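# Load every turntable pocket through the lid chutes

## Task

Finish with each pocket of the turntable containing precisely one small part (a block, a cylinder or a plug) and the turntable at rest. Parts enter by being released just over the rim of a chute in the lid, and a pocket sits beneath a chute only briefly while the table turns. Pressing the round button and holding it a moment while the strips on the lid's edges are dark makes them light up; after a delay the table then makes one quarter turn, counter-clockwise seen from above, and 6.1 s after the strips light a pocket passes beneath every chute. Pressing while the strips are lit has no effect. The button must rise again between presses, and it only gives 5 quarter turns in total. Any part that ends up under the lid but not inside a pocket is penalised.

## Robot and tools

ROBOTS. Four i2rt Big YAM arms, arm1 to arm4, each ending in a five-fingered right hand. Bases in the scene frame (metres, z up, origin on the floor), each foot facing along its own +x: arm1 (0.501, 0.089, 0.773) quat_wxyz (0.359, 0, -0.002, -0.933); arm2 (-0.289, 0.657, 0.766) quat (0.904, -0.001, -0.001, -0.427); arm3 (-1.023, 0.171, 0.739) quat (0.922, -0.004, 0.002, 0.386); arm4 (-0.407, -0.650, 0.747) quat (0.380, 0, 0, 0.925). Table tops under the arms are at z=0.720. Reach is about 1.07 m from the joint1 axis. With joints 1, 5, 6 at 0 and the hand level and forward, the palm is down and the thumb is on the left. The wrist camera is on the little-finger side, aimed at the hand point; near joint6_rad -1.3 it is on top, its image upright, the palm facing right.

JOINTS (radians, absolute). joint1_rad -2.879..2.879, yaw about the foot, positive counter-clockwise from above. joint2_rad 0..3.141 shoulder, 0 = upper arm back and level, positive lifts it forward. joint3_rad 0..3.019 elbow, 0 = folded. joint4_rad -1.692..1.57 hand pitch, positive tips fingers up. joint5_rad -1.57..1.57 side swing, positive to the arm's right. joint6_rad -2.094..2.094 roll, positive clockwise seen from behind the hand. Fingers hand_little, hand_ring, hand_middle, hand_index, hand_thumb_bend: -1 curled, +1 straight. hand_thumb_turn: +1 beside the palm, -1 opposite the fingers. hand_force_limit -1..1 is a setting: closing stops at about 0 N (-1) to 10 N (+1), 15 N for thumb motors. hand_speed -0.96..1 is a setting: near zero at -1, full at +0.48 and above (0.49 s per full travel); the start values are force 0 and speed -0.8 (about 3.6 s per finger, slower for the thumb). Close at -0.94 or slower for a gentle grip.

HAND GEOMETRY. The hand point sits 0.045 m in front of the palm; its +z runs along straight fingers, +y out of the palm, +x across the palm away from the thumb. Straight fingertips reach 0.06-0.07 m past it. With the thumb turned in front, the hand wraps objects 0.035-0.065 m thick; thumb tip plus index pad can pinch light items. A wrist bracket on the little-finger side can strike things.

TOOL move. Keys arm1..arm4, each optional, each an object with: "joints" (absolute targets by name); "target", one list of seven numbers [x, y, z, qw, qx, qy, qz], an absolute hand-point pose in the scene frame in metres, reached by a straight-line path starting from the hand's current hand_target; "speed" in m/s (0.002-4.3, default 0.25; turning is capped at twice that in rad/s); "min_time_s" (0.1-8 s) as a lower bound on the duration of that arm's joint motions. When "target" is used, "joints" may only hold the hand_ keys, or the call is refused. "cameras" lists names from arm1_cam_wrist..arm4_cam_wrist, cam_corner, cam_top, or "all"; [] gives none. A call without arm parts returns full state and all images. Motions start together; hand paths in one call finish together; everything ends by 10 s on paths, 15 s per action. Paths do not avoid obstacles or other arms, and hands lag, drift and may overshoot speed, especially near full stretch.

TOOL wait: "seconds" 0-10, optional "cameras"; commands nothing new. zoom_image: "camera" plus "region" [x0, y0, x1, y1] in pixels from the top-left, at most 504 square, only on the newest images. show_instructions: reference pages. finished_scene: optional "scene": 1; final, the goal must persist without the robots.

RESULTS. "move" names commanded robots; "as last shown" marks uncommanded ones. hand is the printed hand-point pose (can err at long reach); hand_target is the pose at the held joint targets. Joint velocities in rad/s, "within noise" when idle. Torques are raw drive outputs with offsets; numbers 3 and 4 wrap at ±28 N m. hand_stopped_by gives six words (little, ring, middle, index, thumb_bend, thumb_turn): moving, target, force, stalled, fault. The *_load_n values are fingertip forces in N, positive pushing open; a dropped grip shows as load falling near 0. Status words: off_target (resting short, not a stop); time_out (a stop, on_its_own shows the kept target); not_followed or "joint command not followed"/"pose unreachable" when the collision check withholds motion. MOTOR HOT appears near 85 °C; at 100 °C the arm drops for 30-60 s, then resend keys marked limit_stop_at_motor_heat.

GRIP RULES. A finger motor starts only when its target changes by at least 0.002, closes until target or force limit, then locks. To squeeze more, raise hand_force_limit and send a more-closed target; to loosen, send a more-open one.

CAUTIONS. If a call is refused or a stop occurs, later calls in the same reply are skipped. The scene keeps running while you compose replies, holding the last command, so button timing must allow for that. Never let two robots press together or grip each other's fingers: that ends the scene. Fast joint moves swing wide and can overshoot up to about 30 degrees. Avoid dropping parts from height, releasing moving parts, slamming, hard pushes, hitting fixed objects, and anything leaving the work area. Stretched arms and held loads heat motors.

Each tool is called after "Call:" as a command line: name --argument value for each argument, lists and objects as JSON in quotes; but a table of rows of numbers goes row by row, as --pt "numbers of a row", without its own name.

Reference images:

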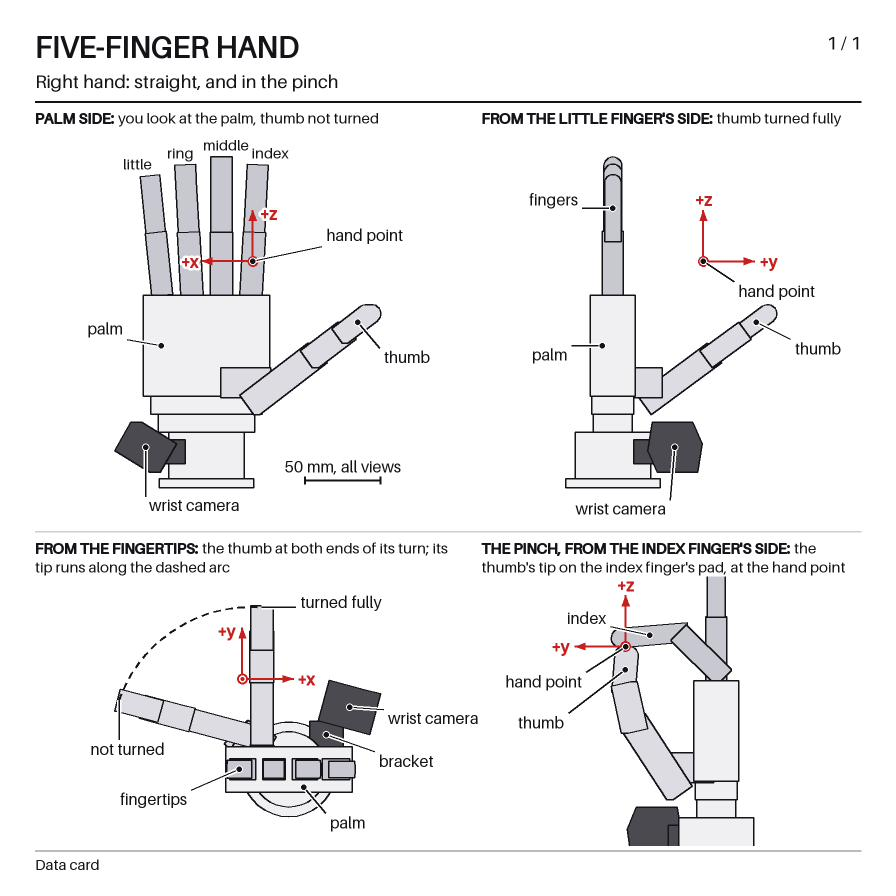

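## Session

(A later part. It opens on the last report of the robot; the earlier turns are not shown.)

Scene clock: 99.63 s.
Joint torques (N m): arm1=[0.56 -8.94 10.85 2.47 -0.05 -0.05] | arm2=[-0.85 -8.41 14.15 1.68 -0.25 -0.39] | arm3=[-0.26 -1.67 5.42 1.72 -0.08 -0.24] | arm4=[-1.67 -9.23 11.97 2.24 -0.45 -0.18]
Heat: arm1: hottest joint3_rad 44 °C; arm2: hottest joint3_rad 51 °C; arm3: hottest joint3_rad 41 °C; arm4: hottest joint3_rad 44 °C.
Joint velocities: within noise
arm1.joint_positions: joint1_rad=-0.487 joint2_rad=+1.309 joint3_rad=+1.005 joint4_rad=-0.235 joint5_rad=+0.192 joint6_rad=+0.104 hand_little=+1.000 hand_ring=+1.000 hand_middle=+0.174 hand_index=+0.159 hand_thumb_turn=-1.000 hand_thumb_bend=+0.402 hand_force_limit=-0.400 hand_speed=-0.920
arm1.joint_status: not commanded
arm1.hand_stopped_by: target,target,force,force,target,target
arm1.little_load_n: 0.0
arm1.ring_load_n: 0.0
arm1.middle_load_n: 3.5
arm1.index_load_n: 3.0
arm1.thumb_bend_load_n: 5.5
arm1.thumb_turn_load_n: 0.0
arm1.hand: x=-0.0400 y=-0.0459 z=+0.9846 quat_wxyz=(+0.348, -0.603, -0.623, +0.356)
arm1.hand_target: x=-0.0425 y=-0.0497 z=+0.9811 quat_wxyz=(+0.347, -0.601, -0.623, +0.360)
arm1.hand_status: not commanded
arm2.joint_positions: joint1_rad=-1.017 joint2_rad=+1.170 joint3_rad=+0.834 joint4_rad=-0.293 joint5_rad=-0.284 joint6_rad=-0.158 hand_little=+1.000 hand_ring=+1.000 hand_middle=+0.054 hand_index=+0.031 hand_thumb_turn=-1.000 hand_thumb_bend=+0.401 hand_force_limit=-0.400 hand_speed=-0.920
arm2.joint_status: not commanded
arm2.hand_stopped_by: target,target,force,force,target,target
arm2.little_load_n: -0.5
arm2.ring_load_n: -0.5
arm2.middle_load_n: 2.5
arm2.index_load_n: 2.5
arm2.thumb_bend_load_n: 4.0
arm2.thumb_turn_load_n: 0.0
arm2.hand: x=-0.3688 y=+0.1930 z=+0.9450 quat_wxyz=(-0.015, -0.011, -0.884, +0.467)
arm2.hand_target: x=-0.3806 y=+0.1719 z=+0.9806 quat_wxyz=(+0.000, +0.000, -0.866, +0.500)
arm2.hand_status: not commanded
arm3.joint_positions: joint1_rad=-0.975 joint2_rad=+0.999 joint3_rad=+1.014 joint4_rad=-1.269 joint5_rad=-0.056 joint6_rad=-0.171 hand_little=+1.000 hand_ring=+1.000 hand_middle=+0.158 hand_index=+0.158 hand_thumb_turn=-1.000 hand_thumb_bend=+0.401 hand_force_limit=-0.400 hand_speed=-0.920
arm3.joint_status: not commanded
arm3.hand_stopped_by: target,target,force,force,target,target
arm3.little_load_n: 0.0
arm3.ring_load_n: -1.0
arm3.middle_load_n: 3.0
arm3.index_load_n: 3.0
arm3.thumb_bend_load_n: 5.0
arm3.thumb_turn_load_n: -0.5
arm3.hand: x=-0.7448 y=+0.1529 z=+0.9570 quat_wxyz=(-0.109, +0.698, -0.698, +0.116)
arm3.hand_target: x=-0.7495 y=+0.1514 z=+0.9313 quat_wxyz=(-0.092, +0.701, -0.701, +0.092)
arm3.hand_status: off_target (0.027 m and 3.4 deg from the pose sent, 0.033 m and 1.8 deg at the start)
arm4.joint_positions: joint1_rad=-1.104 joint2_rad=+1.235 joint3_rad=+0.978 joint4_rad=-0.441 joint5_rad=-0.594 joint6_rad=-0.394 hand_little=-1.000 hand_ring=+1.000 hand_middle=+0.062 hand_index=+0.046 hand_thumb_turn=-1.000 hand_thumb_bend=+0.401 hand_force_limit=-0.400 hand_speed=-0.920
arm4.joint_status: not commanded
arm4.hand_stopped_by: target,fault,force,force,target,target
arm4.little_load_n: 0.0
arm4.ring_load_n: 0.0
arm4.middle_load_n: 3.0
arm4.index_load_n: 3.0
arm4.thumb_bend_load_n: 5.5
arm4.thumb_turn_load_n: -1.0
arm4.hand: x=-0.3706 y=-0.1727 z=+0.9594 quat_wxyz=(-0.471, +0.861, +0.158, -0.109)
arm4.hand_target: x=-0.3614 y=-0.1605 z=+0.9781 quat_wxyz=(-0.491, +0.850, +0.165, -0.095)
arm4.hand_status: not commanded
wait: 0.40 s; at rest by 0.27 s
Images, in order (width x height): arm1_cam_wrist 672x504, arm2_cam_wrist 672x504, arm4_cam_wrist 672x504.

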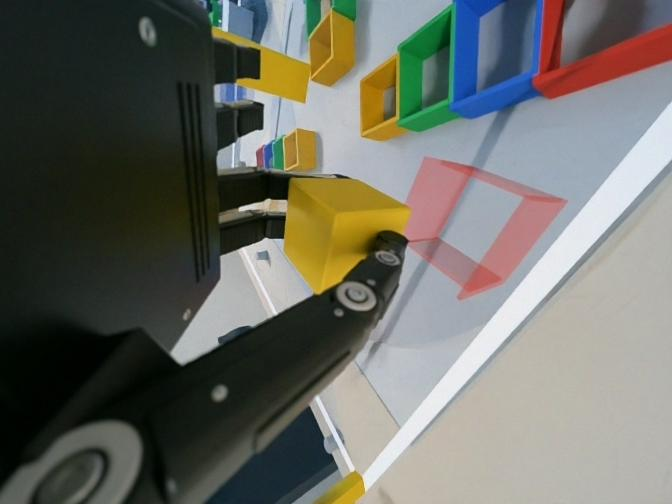

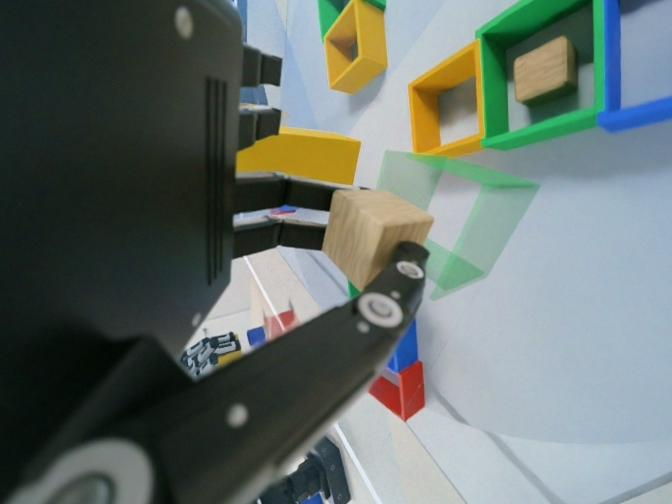

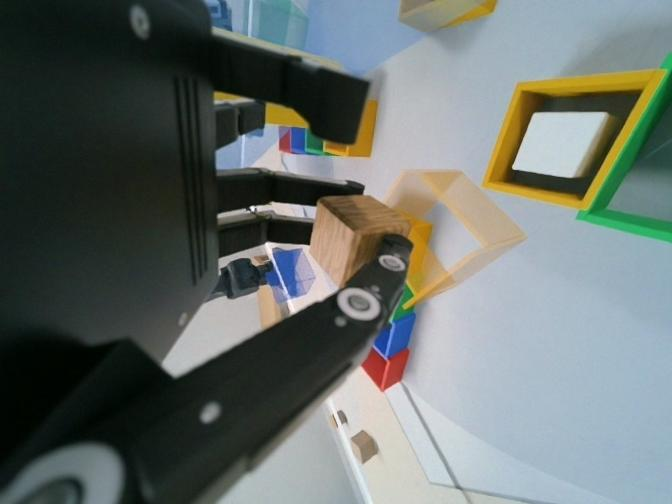

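Call:
move --arm3 '{"target": [-0.75, 0.150, 1.01, 0.0923, -0.701, 0.701, -0.0923], "speed": 0.15}' --cameras '["all"]'

Scene clock: 104.43 s.
Joint torques (N m): arm1=[1.73 -8.29 10.73 2.32 -0.08 0.03] | arm2=[-1.14 -8.59 14.24 1.66 -0.26 -0.4] | arm3=[-0.32 -3.55 11.48 0.44 -0.08 -0.24] | arm4=[-1.61 -9.29 11.96 2.22 -0.45 -0.18]
Heat: arm1: hottest joint3_rad 44 °C; arm2: hottest joint3_rad 51 °C; arm3: hottest joint3_rad 41 °C; arm4: hottest joint3_rad 45 °C.
move: arm3 off_target
Joint velocities: within noise
arm1, arm2, arm4: as last shown
arm1.thumb_bend_load_n: 5.0
arm2.ring_load_n: 0.0
arm2.thumb_turn_load_n: -0.5
arm3.joint_positions: joint1_rad=-0.975 joint2_rad=+1.031 joint3_rad=+1.139 joint4_rad=-1.446 joint5_rad=-0.057 joint6_rad=-0.177 hand_little=+1.000 hand_ring=+1.000 hand_middle=+0.158 hand_index=+0.158 hand_thumb_turn=-1.000 hand_thumb_bend=+0.401 hand_force_limit=-0.400 hand_speed=-0.920
arm3.joint_status: not commanded
arm3.hand_stopped_by: target,target,force,force,target,target
arm3.little_load_n: 0.0
arm3.ring_load_n: 0.0
arm3.middle_load_n: 3.0
arm3.index_load_n: 2.5
arm3.thumb_bend_load_n: 5.0
arm3.thumb_turn_load_n: -0.5
arm3.hand: x=-0.7585 y=+0.1556 z=+0.9964 quat_wxyz=(-0.086, +0.703, -0.701, +0.083)
arm3.hand_target: x=-0.7504 y=+0.1501 z=+1.0098 quat_wxyz=(-0.092, +0.701, -0.701, +0.093)
arm3.hand_status: off_target (0.017 m and 1.4 deg from the pose sent, 0.053 m and 3.4 deg at the start)
pictures: arm1_cam_wrist, arm2_cam_wrist, arm3_cam_wrist, arm4_cam_wrist, cam_corner, cam_top
Images, in order (width x height): arm1_cam_wrist 672x504, arm2_cam_wrist 672x504, arm3_cam_wrist 672x504, arm4_cam_wrist 672x504, cam_corner 672x504, cam_top 672x504.

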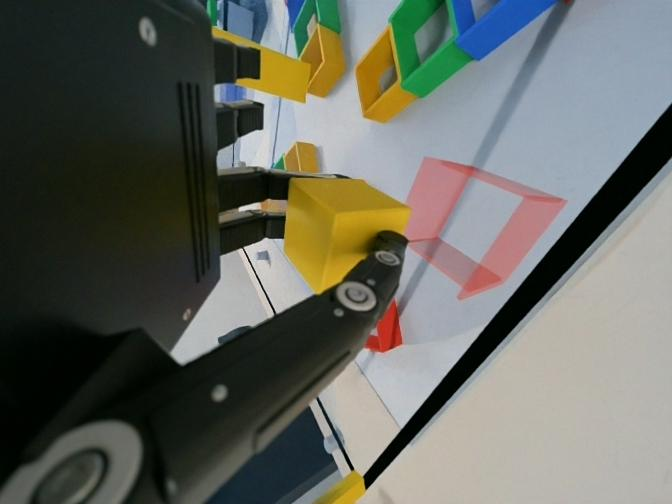

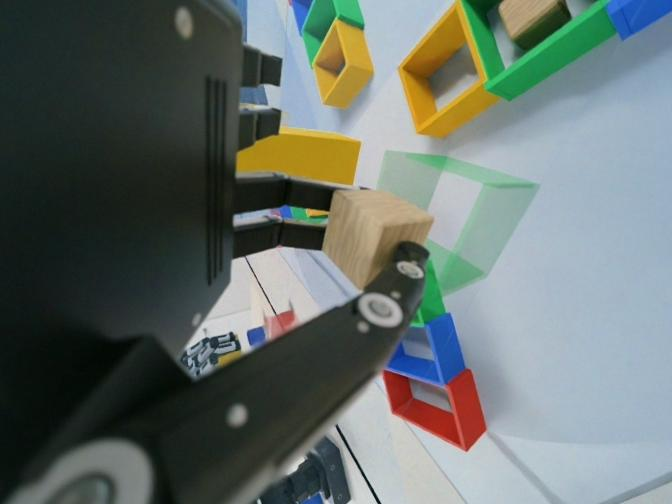

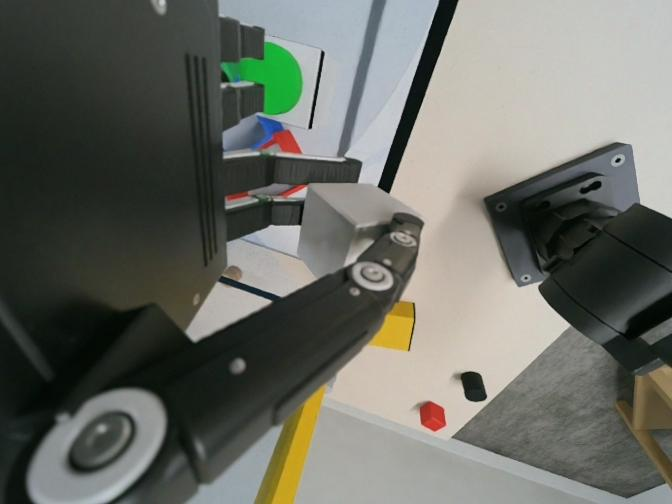

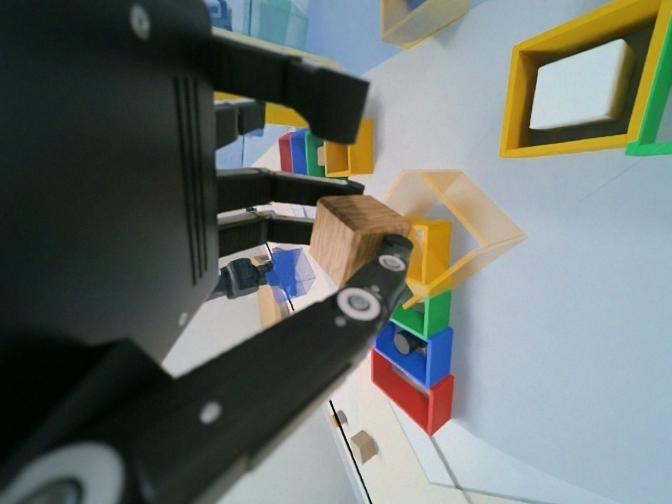

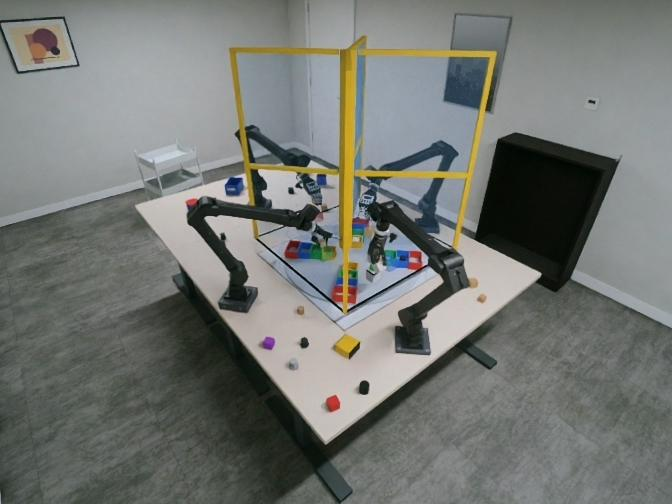

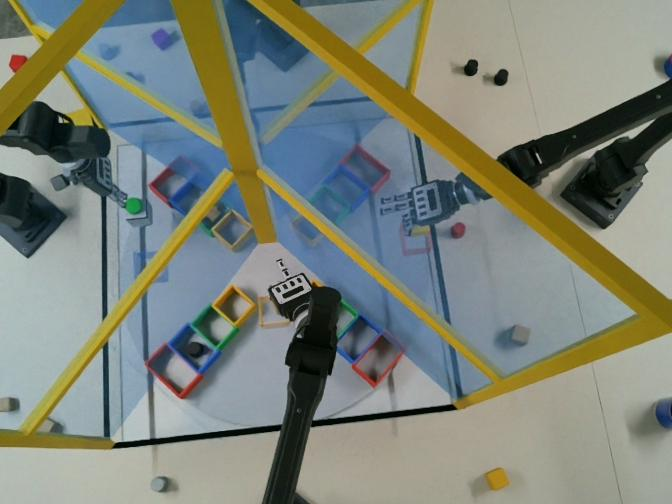

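Call:
move --arm1 '{"target": [-0.025, -0.039, 0.951, 0.3474, -0.6016, -0.623, 0.3597], "speed": 0.1}' --arm2 '{"target": [-0.387, 0.1655, 0.981, 0, 0, 0.866, -0.5], "speed": 0.1}' --arm4 '{"target": [-0.3593, -0.1611, 0.9686, 0.4909, -0.8501, -0.1652, 0.0954], "speed": 0.1}' --arm3 '{"target": [-0.655, -0.064, 0.99, 0.3536, -0.6124, 0.6124, -0.3536], "speed": 0.25}'

Call:
move --arm3 '{"target": [-0.655, -0.064, 0.969, 0.3536, -0.6124, 0.6124, -0.3536], "speed": 0.1}' --cameras '["arm1_cam_wrist", "arm2_cam_wrist", "arm3_cam_wrist", "arm4_cam_wrist"]'

Scene clock: 107.30 s.
Joint torques (N m): arm1=[-0.15 -9.76 9.58 2.52 -0.06 -0.15] | arm2=[-1.2 -8 14.2 1.58 -0.24 -0.39] | arm3=[-0.5 -7.24 9.05 2.37 -0.44 -0.11] | arm4=[-1.9 -8.88 10.41 2.25 -0.45 -0.18]
Heat: arm1: hottest joint3_rad 44 °C; arm2: hottest joint3_rad 52 °C; arm3: hottest joint3_rad 41 °C; arm4: hottest joint3_rad 45 °C.
move: arm1 done; arm2 off_target; arm3 done; arm4 off_target
Joint velocities: within noise
arm1.joint_positions: joint1_rad=-0.487 joint2_rad=+1.309 joint3_rad=+0.908 joint4_rad=-0.152 joint5_rad=+0.180 joint6_rad=+0.104 hand_little=+1.000 hand_ring=+1.000 hand_middle=+0.174 hand_index=+0.159 hand_thumb_turn=-1.000 hand_thumb_bend=+0.402 hand_force_limit=-0.400 hand_speed=-0.920
arm1.joint_status: not commanded
arm1.hand_stopped_by: target,target,force,force,target,target
arm1.little_load_n: 0.0
arm1.ring_load_n: 0.0
arm1.middle_load_n: 3.5
arm1.index_load_n: 3.0
arm1.thumb_bend_load_n: 5.0
arm1.thumb_turn_load_n: 0.0
arm1.hand: x=-0.0245 y=-0.0447 z=+0.9471 quat_wxyz=(+0.341, -0.603, -0.628, +0.354)
arm1.hand_target: x=-0.0250 y=-0.0391 z=+0.9511 quat_wxyz=(+0.347, -0.602, -0.623, +0.360)
arm1.hand_status: done (0.007 m and 1.2 deg from the pose sent, 0.037 m and 0.5 deg at the start)
arm2.joint_positions: joint1_rad=-1.027 joint2_rad=+1.178 joint3_rad=+0.848 joint4_rad=-0.293 joint5_rad=-0.294 joint6_rad=-0.165 hand_little=+1.000 hand_ring=+1.000 hand_middle=+0.054 hand_index=+0.031 hand_thumb_turn=-1.000 hand_thumb_bend=+0.401 hand_force_limit=-0.400 hand_speed=-0.920
arm2.joint_status: not commanded
arm2.hand_stopped_by: target,target,force,force,target,target
arm2.little_load_n: 0.0
arm2.ring_load_n: 0.0
arm2.middle_load_n: 2.5
arm2.index_load_n: 3.0
arm2.thumb_bend_load_n: 4.5
arm2.thumb_turn_load_n: -0.5
arm2.hand: x=-0.3736 y=+0.1894 z=+0.9492 quat_wxyz=(-0.014, -0.010, -0.882, +0.471)
arm2.hand_target: x=-0.3864 y=+0.1682 z=+0.9815 quat_wxyz=(+0.001, +0.000, -0.866, +0.500)
arm2.hand_status: off_target (0.042 m and 4.3 deg from the pose sent, 0.049 m and 4.7 deg at the start)
arm3.joint_positions: joint1_rad=-1.646 joint2_rad=+1.122 joint3_rad=+0.986 joint4_rad=-0.600 joint5_rad=-0.721 joint6_rad=-0.528 hand_little=+1.000 hand_ring=+1.000 hand_middle=+0.158 hand_index=+0.158 hand_thumb_turn=-1.000 hand_thumb_bend=+0.401 hand_force_limit=-0.400 hand_speed=-0.920
arm3.joint_status: not commanded
arm3.hand_stopped_by: target,target,force,force,target,target
arm3.little_load_n: 0.0
arm3.ring_load_n: 0.0
arm3.middle_load_n: 2.5
arm3.index_load_n: 2.5
arm3.thumb_bend_load_n: 5.0
arm3.thumb_turn_load_n: -1.0
arm3.hand: x=-0.6552 y=-0.0582 z=+0.9911 quat_wxyz=(-0.354, +0.617, -0.610, +0.350)
arm3.hand_target: x=-0.6551 y=-0.0640 z=+0.9900 quat_wxyz=(-0.353, +0.612, -0.612, +0.354)
arm3.hand_status: done (0.006 m and 0.8 deg from the pose sent, 0.243 m and 46.3 deg at the start)
arm4.joint_positions: joint1_rad=-1.107 joint2_rad=+1.235 joint3_rad=+0.978 joint4_rad=-0.417 joint5_rad=-0.599 joint6_rad=-0.398 hand_little=-1.000 hand_ring=+1.000 hand_middle=+0.062 hand_index=+0.046 hand_thumb_turn=-1.000 hand_thumb_bend=+0.401 hand_force_limit=-0.400 hand_speed=-0.920
arm4.joint_status: not commanded
arm4.hand_stopped_by: target,fault,force,force,target,target
arm4.little_load_n: 0.0
arm4.ring_load_n: 0.0
arm4.middle_load_n: 3.0
arm4.index_load_n: 3.0
arm4.thumb_bend_load_n: 5.5
arm4.thumb_turn_load_n: -1.0
arm4.hand: x=-0.3687 y=-0.1685 z=+0.9628 quat_wxyz=(-0.481, +0.855, +0.163, -0.105)
arm4.hand_target: x=-0.3594 y=-0.1615 z=+0.9686 quat_wxyz=(-0.491, +0.850, +0.165, -0.095)
arm4.hand_status: off_target (0.013 m and 1.7 deg from the pose sent, 0.019 m and 3.1 deg at the start)
pictures: none

Scene clock: 108.30 s.
Joint torques (N m): arm1=[0.03 -10.58 9.85 2.44 -0.04 -0.12] | arm2=[-0.73 -7.77 14.26 1.68 -0.27 -0.38] | arm3=[-0.44 -6.18 9.01 2.54 -0.39 -0.11] | arm4=[-1.85 -8.88 10.41 2.24 -0.45 -0.18]
Heat: arm1: hottest joint3_rad 44 °C; arm2: hottest joint3_rad 53 °C; arm3: hottest joint3_rad 41 °C; arm4: hottest joint3_rad 45 °C.
move: arm3 done
Joint velocities: within noise
arm1, arm2, arm4: as last shown
arm1.thumb_bend_load_n: 5.5
arm2.index_load_n: 2.5
arm3.joint_positions: joint1_rad=-1.646 joint2_rad=+1.127 joint3_rad=+0.938 joint4_rad=-0.542 joint5_rad=-0.721 joint6_rad=-0.528 hand_little=+1.000 hand_ring=+1.000 hand_middle=+0.158 hand_index=+0.158 hand_thumb_turn=-1.000 hand_thumb_bend=+0.401 hand_force_limit=-0.400 hand_speed=-0.920
arm3.joint_status: not commanded
arm3.hand_stopped_by: target,target,force,force,target,target
arm3.little_load_n: 0.0
arm3.ring_load_n: 0.0
arm3.middle_load_n: 3.0
arm3.index_load_n: 2.5
arm3.thumb_bend_load_n: 5.0
arm3.thumb_turn_load_n: -0.5
arm3.hand: x=-0.6554 y=-0.0580 z=+0.9721 quat_wxyz=(-0.354, +0.617, -0.609, +0.352)
arm3.hand_target: x=-0.6551 y=-0.0639 z=+0.9691 quat_wxyz=(-0.354, +0.612, -0.612, +0.354)
arm3.hand_status: done (0.007 m and 0.7 deg from the pose sent, 0.023 m and 0.8 deg at the start)
Images, in order (width x height): arm1_cam_wrist 672x504, arm2_cam_wrist 672x504, arm3_cam_wrist 672x504, arm4_cam_wrist 672x504.

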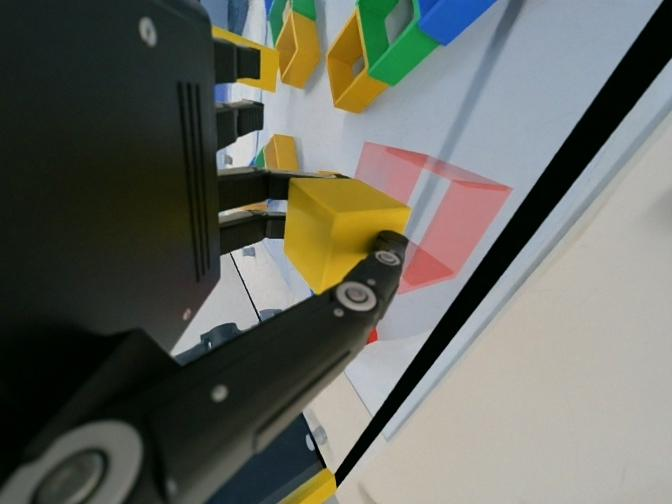

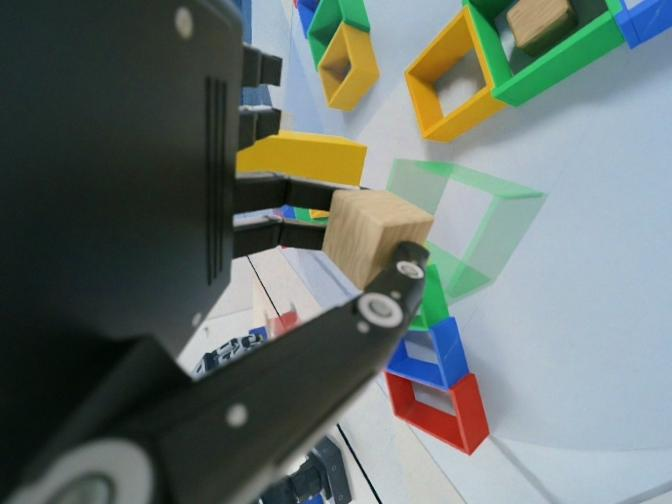

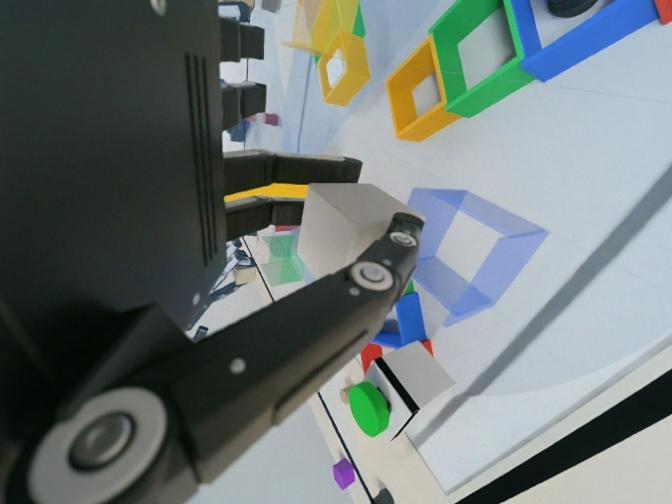

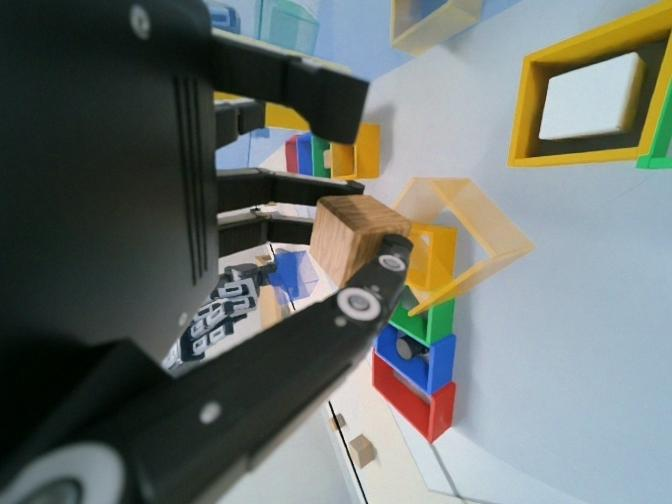

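Call:
move --arm1 '{"target": [-0.023, -0.029, 0.959, 0.3474, -0.6016, -0.623, 0.3597], "speed": 0.1}' --arm4 '{"target": [-0.3593, -0.167, 0.956, 0.4909, -0.8501, -0.1652, 0.0954], "speed": 0.1}' --arm3 '{"target": [-0.6606, -0.055, 0.951, 0.3536, -0.6124, 0.6124, -0.3536], "speed": 0.1}' --cameras '["arm1_cam_wrist", "arm3_cam_wrist", "arm4_cam_wrist"]'

Scene clock: 110.00 s.
Joint torques (N m): arm1=[-0.91 -10.64 9.98 1.47 -0.09 -0.12] | arm2=[-0.79 -7.94 14.19 1.58 -0.25 -0.38] | arm3=[0.26 -8.29 8.84 2.33 -0.31 -0.09] | arm4=[-1.9 -9.17 9.74 2.25 -0.45 -0.18]
Heat: arm1: hottest joint3_rad 44 °C; arm2: hottest joint3_rad 54 °C; arm3: hottest joint3_rad 41 °C; arm4: hottest joint3_rad 45 °C.
move: arm1 done; arm3 done; arm4 off_target
Joint velocities: within noise
arm1.joint_positions: joint1_rad=-0.506 joint2_rad=+1.288 joint3_rad=+0.908 joint4_rad=-0.152 joint5_rad=+0.159 joint6_rad=+0.094 hand_little=+1.000 hand_ring=+1.000 hand_middle=+0.174 hand_index=+0.159 hand_thumb_turn=-1.000 hand_thumb_bend=+0.402 hand_force_limit=-0.400 hand_speed=-0.920
arm1.joint_status: not commanded
arm1.hand_stopped_by: target,target,force,force,target,target
arm1.little_load_n: 0.0
arm1.ring_load_n: 0.0
arm1.middle_load_n: 3.5
arm1.index_load_n: 3.0
arm1.thumb_bend_load_n: 5.0
arm1.thumb_turn_load_n: 0.0
arm1.hand: x=-0.0249 y=-0.0377 z=+0.9575 quat_wxyz=(+0.344, -0.600, -0.625, +0.362)
arm1.hand_target: x=-0.0230 y=-0.0292 z=+0.9590 quat_wxyz=(+0.347, -0.602, -0.623, +0.360)
arm1.hand_status: done (0.009 m and 0.6 deg from the pose sent, 0.020 m and 1.2 deg at the start)
arm2: as last shown
arm3.joint_positions: joint1_rad=-1.646 joint2_rad=+1.127 joint3_rad=+0.875 joint4_rad=-0.495 joint5_rad=-0.721 joint6_rad=-0.528 hand_little=+1.000 hand_ring=+1.000 hand_middle=+0.158 hand_index=+0.158 hand_thumb_turn=-1.000 hand_thumb_bend=+0.401 hand_force_limit=-0.400 hand_speed=-0.920
arm3.joint_status: not commanded
arm3.hand_stopped_by: target,target,force,force,target,target
arm3.little_load_n: 0.0
arm3.ring_load_n: 0.0
arm3.middle_load_n: 3.0
arm3.index_load_n: 2.5
arm3.thumb_bend_load_n: 5.0
arm3.thumb_turn_load_n: -0.5
arm3.hand: x=-0.6611 y=-0.0519 z=+0.9466 quat_wxyz=(-0.354, +0.617, -0.613, +0.345)
arm3.hand_target: x=-0.6606 y=-0.0550 z=+0.9512 quat_wxyz=(-0.354, +0.612, -0.612, +0.354)
arm3.hand_status: done (0.005 m and 1.1 deg from the pose sent, 0.022 m and 0.7 deg at the start)
arm4.joint_positions: joint1_rad=-1.112 joint2_rad=+1.235 joint3_rad=+0.948 joint4_rad=-0.387 joint5_rad=-0.603 joint6_rad=-0.401 hand_little=-1.000 hand_ring=+1.000 hand_middle=+0.062 hand_index=+0.046 hand_thumb_turn=-1.000 hand_thumb_bend=+0.401 hand_force_limit=-0.400 hand_speed=-0.920
arm4.joint_status: not commanded
arm4.hand_stopped_by: target,fault,force,force,target,target
arm4.little_load_n: 0.0
arm4.ring_load_n: 0.0
arm4.middle_load_n: 3.0
arm4.index_load_n: 3.0
arm4.thumb_bend_load_n: 5.5
arm4.thumb_turn_load_n: -1.0
arm4.hand: x=-0.3677 y=-0.1717 z=+0.9518 quat_wxyz=(-0.482, +0.855, +0.163, -0.104)
arm4.hand_target: x=-0.3593 y=-0.1673 z=+0.9560 quat_wxyz=(-0.491, +0.850, +0.165, -0.095)
arm4.hand_status: off_target (0.011 m and 1.5 deg from the pose sent, 0.012 m and 1.7 deg at the start)
Images, in order (width x height): arm1_cam_wrist 672x504, arm3_cam_wrist 672x504, arm4_cam_wrist 672x504.

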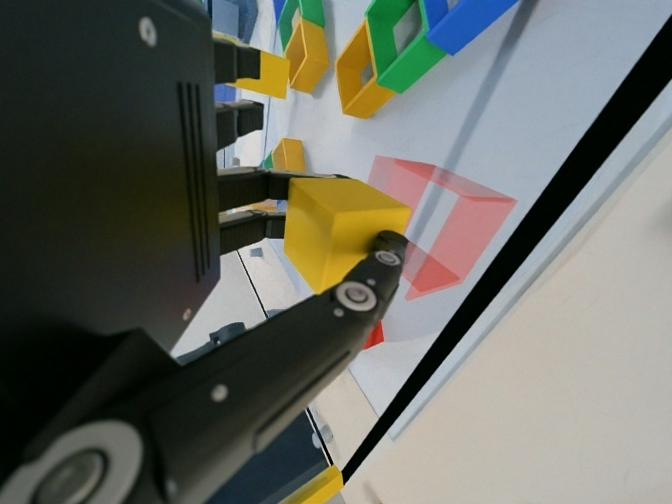

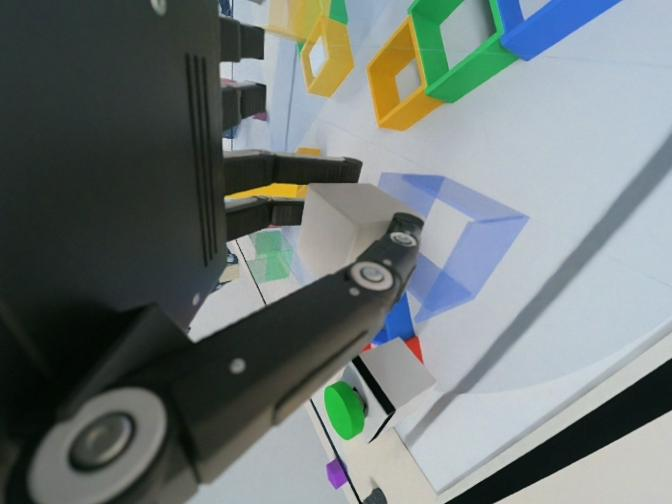

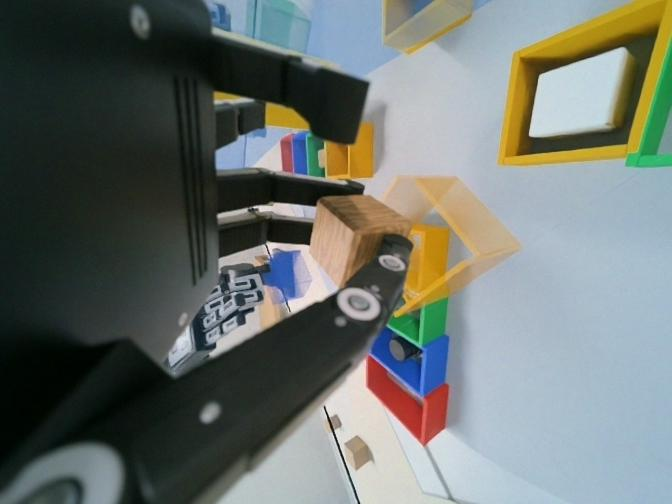

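Call:
zoom_image --camera "arm1_cam_wrist" --region '[260, 100, 560, 340]'

Call:
zoom_image --camera "arm3_cam_wrist" --region '[260, 100, 560, 340]'

Call:
zoom_image --camera "arm4_cam_wrist" --region '[260, 100, 560, 340]'

Scaled by 1.680 from the camera's image (finer frame: 960x720).

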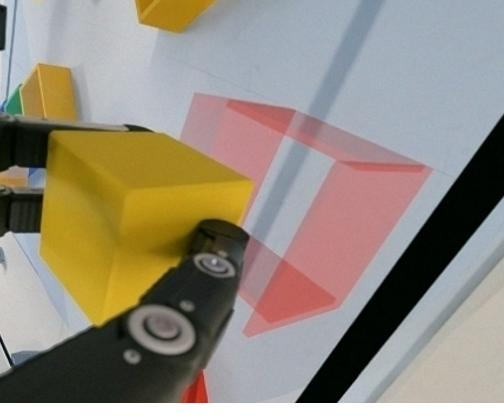

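Scaled by 1.680 from the camera's image (finer frame: 960x720).

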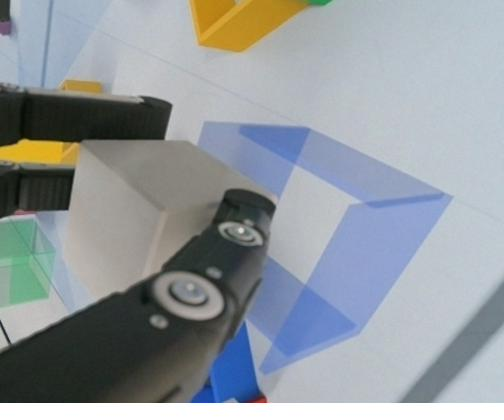

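Scaled by 1.680 from the camera's image (finer frame: 960x720).

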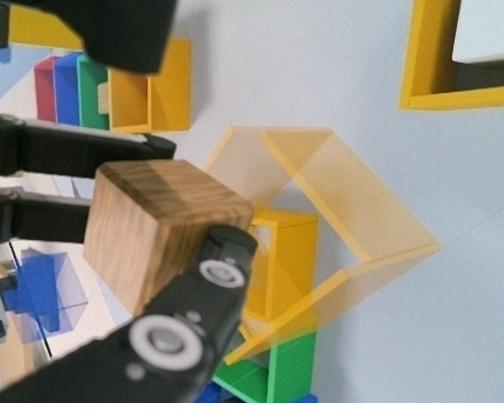

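Call:
zoom_image --camera "arm4_cam_wrist" --region '[370, 160, 540, 320]'

Call:
zoom_image --camera "arm1_cam_wrist" --region '[360, 140, 530, 310]'

Scaled by 2.965 from the camera's image (finer frame: 960x720).

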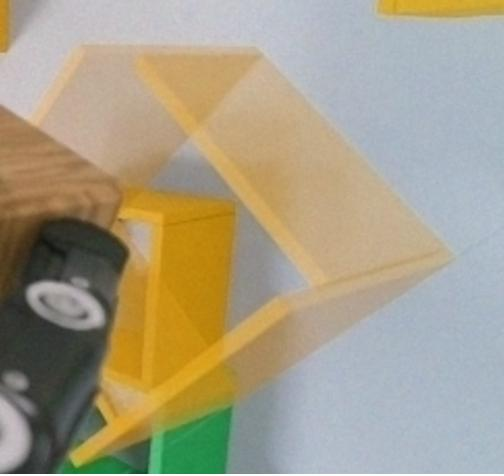

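Scaled by 2.965 from the camera's image (finer frame: 960x720).

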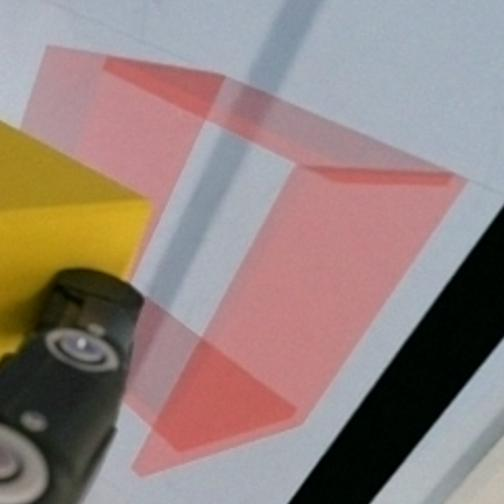

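Call:
move --arm1 '{"target": [-0.020, -0.024, 0.957, 0.3474, -0.6016, -0.623, 0.3597], "speed": 0.1}' --arm4 '{"target": [-0.3614, -0.1715, 0.956, 0.4909, -0.8501, -0.1652, 0.0954], "speed": 0.1}' --arm3 '{"target": [-0.6735, -0.055, 0.9545, 0.3536, -0.6124, 0.6124, -0.3536], "speed": 0.1}' --cameras '["arm1_cam_wrist", "arm2_cam_wrist", "arm3_cam_wrist", "arm4_cam_wrist"]'

Call:
zoom_image --camera "arm2_cam_wrist" --region '[300, 130, 560, 330]'

Call:
zoom_image --camera "arm3_cam_wrist" --region '[280, 140, 540, 340]'

Scene clock: 116.63 s.
Joint torques (N m): arm1=[-0.79 -9.7 9.76 1.47 -0.03 -0.12] | arm2=[-1.14 -8 14.23 1.62 -0.26 -0.38] | arm3=[-0.91 -8 8.69 1.33 -0.46 -0.21] | arm4=[-1.79 -10.4 9.59 2.18 -0.41 -0.17]
Heat: arm1: hottest joint3_rad 44 °C; arm2: hottest joint3_rad 57 °C; arm3: hottest joint3_rad 41 °C; arm4: hottest joint3_rad 43 °C.
move: arm1 done; arm3 done; arm4 off_target
Joint velocities: within noise
arm1.joint_positions: joint1_rad=-0.515 joint2_rad=+1.281 joint3_rad=+0.899 joint4_rad=-0.152 joint5_rad=+0.150 joint6_rad=+0.088 hand_little=+1.000 hand_ring=+1.000 hand_middle=+0.174 hand_index=+0.159 hand_thumb_turn=-1.000 hand_thumb_bend=+0.402 hand_force_limit=-0.400 hand_speed=-0.920
arm1.joint_status: not commanded
arm1.hand_stopped_by: target,target,force,force,target,target
arm1.little_load_n: 0.0
arm1.ring_load_n: 0.0
arm1.middle_load_n: 3.5
arm1.index_load_n: 3.0
arm1.thumb_bend_load_n: 5.5
arm1.thumb_turn_load_n: 0.0
arm1.hand: x=-0.0223 y=-0.0336 z=+0.9560 quat_wxyz=(+0.343, -0.600, -0.626, +0.361)
arm1.hand_target: x=-0.0200 y=-0.0243 z=+0.9569 quat_wxyz=(+0.347, -0.602, -0.623, +0.360)
arm1.hand_status: done (0.010 m and 0.7 deg from the pose sent, 0.014 m and 0.6 deg at the start)
arm2: as last shown
arm2.index_load_n: 3.0
arm3.joint_positions: joint1_rad=-1.664 joint2_rad=+1.105 joint3_rad=+0.872 joint4_rad=-0.508 joint5_rad=-0.738 joint6_rad=-0.532 hand_little=+1.000 hand_ring=+1.000 hand_middle=+0.158 hand_index=+0.158 hand_thumb_turn=-1.000 hand_thumb_bend=+0.401 hand_force_limit=-0.400 hand_speed=-0.920
arm3.joint_status: not commanded
arm3.hand_stopped_by: target,target,force,force,target,target
arm3.little_load_n: 0.0
arm3.ring_load_n: 0.0
arm3.middle_load_n: 3.0
arm3.index_load_n: 2.5
arm3.thumb_bend_load_n: 5.0
arm3.thumb_turn_load_n: -0.5
arm3.hand: x=-0.6676 y=-0.0518 z=+0.9537 quat_wxyz=(-0.357, +0.614, -0.611, +0.350)
arm3.hand_target: x=-0.6733 y=-0.0549 z=+0.9545 quat_wxyz=(-0.354, +0.612, -0.612, +0.354)
arm3.hand_status: done (0.007 m and 0.6 deg from the pose sent, 0.015 m and 1.1 deg at the start)
arm4.joint_positions: joint1_rad=-1.112 joint2_rad=+1.235 joint3_rad=+0.938 joint4_rad=-0.387 joint5_rad=-0.603 joint6_rad=-0.402 hand_little=-1.000 hand_ring=+1.000 hand_middle=+0.062 hand_index=+0.046 hand_thumb_turn=-1.000 hand_thumb_bend=+0.401 hand_force_limit=-0.400 hand_speed=-0.920
arm4.joint_status: not commanded
arm4.hand_stopped_by: target,fault,force,force,target,target
arm4.little_load_n: 0.0
arm4.ring_load_n: 0.0
arm4.middle_load_n: 3.0
arm4.index_load_n: 3.0
arm4.thumb_bend_load_n: 5.5
arm4.thumb_turn_load_n: -1.0
arm4.hand: x=-0.3687 y=-0.1746 z=+0.9468 quat_wxyz=(-0.478, +0.857, +0.162, -0.106)
arm4.hand_target: x=-0.3614 y=-0.1716 z=+0.9561 quat_wxyz=(-0.491, +0.850, +0.165, -0.095)
arm4.hand_status: off_target (0.012 m and 2.1 deg from the pose sent, 0.008 m and 1.5 deg at the start)
Images, in order (width x height): arm1_cam_wrist 672x504, arm2_cam_wrist 672x504, arm3_cam_wrist 672x504, arm4_cam_wrist 672x504.

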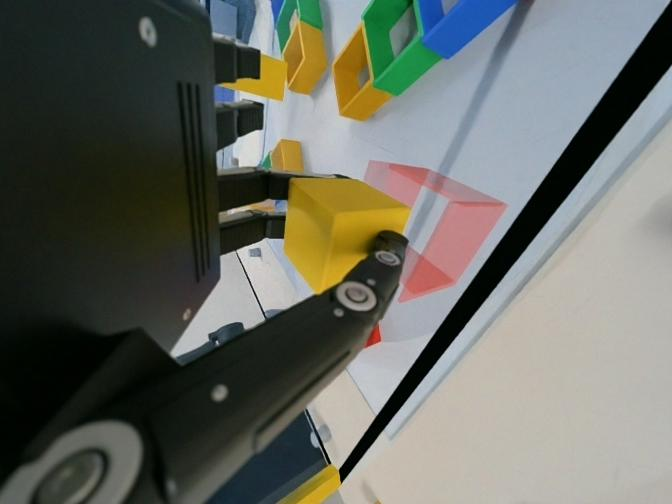

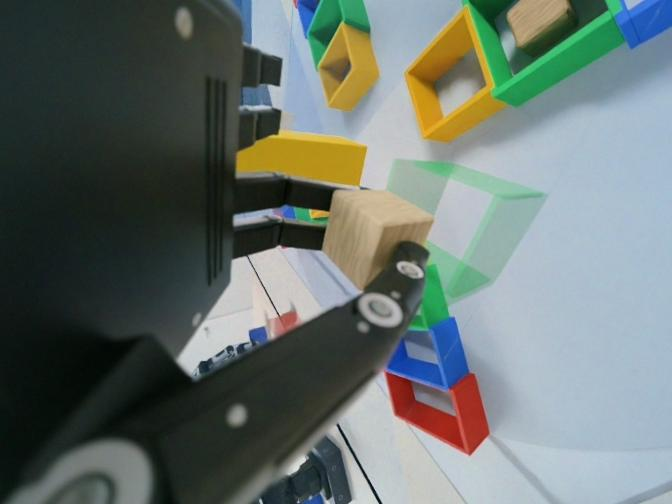

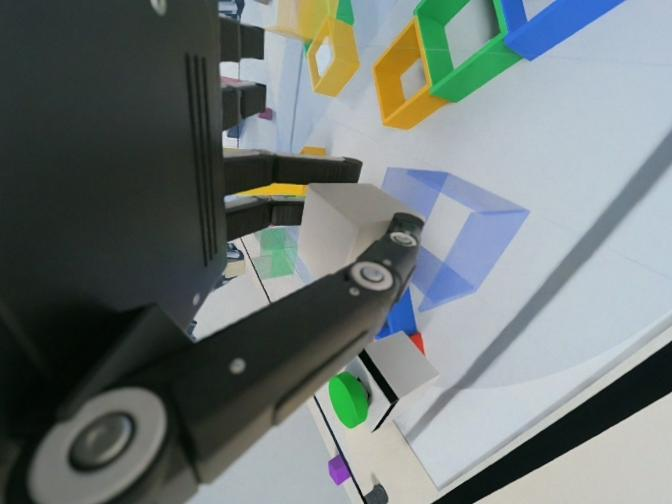

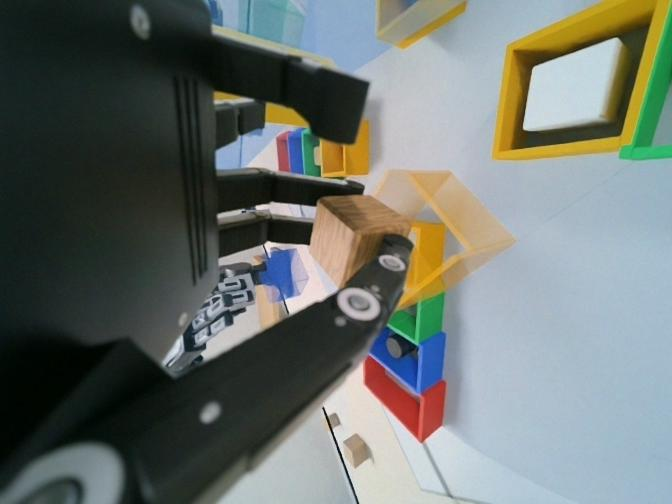

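Scaled by 1.938 from the camera's image (finer frame: 960x720).

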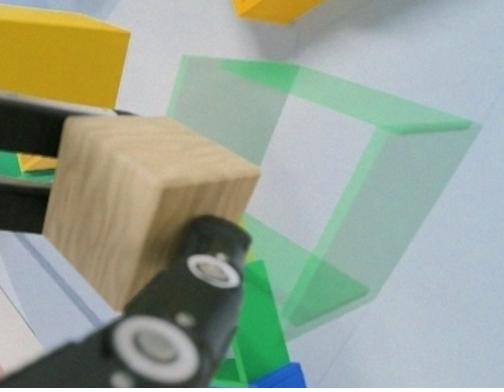

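Scaled by 1.938 from the camera's image (finer frame: 960x720).

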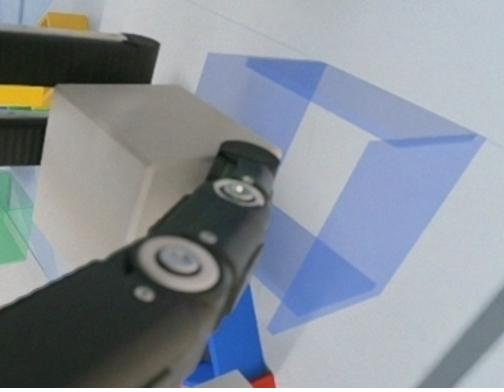

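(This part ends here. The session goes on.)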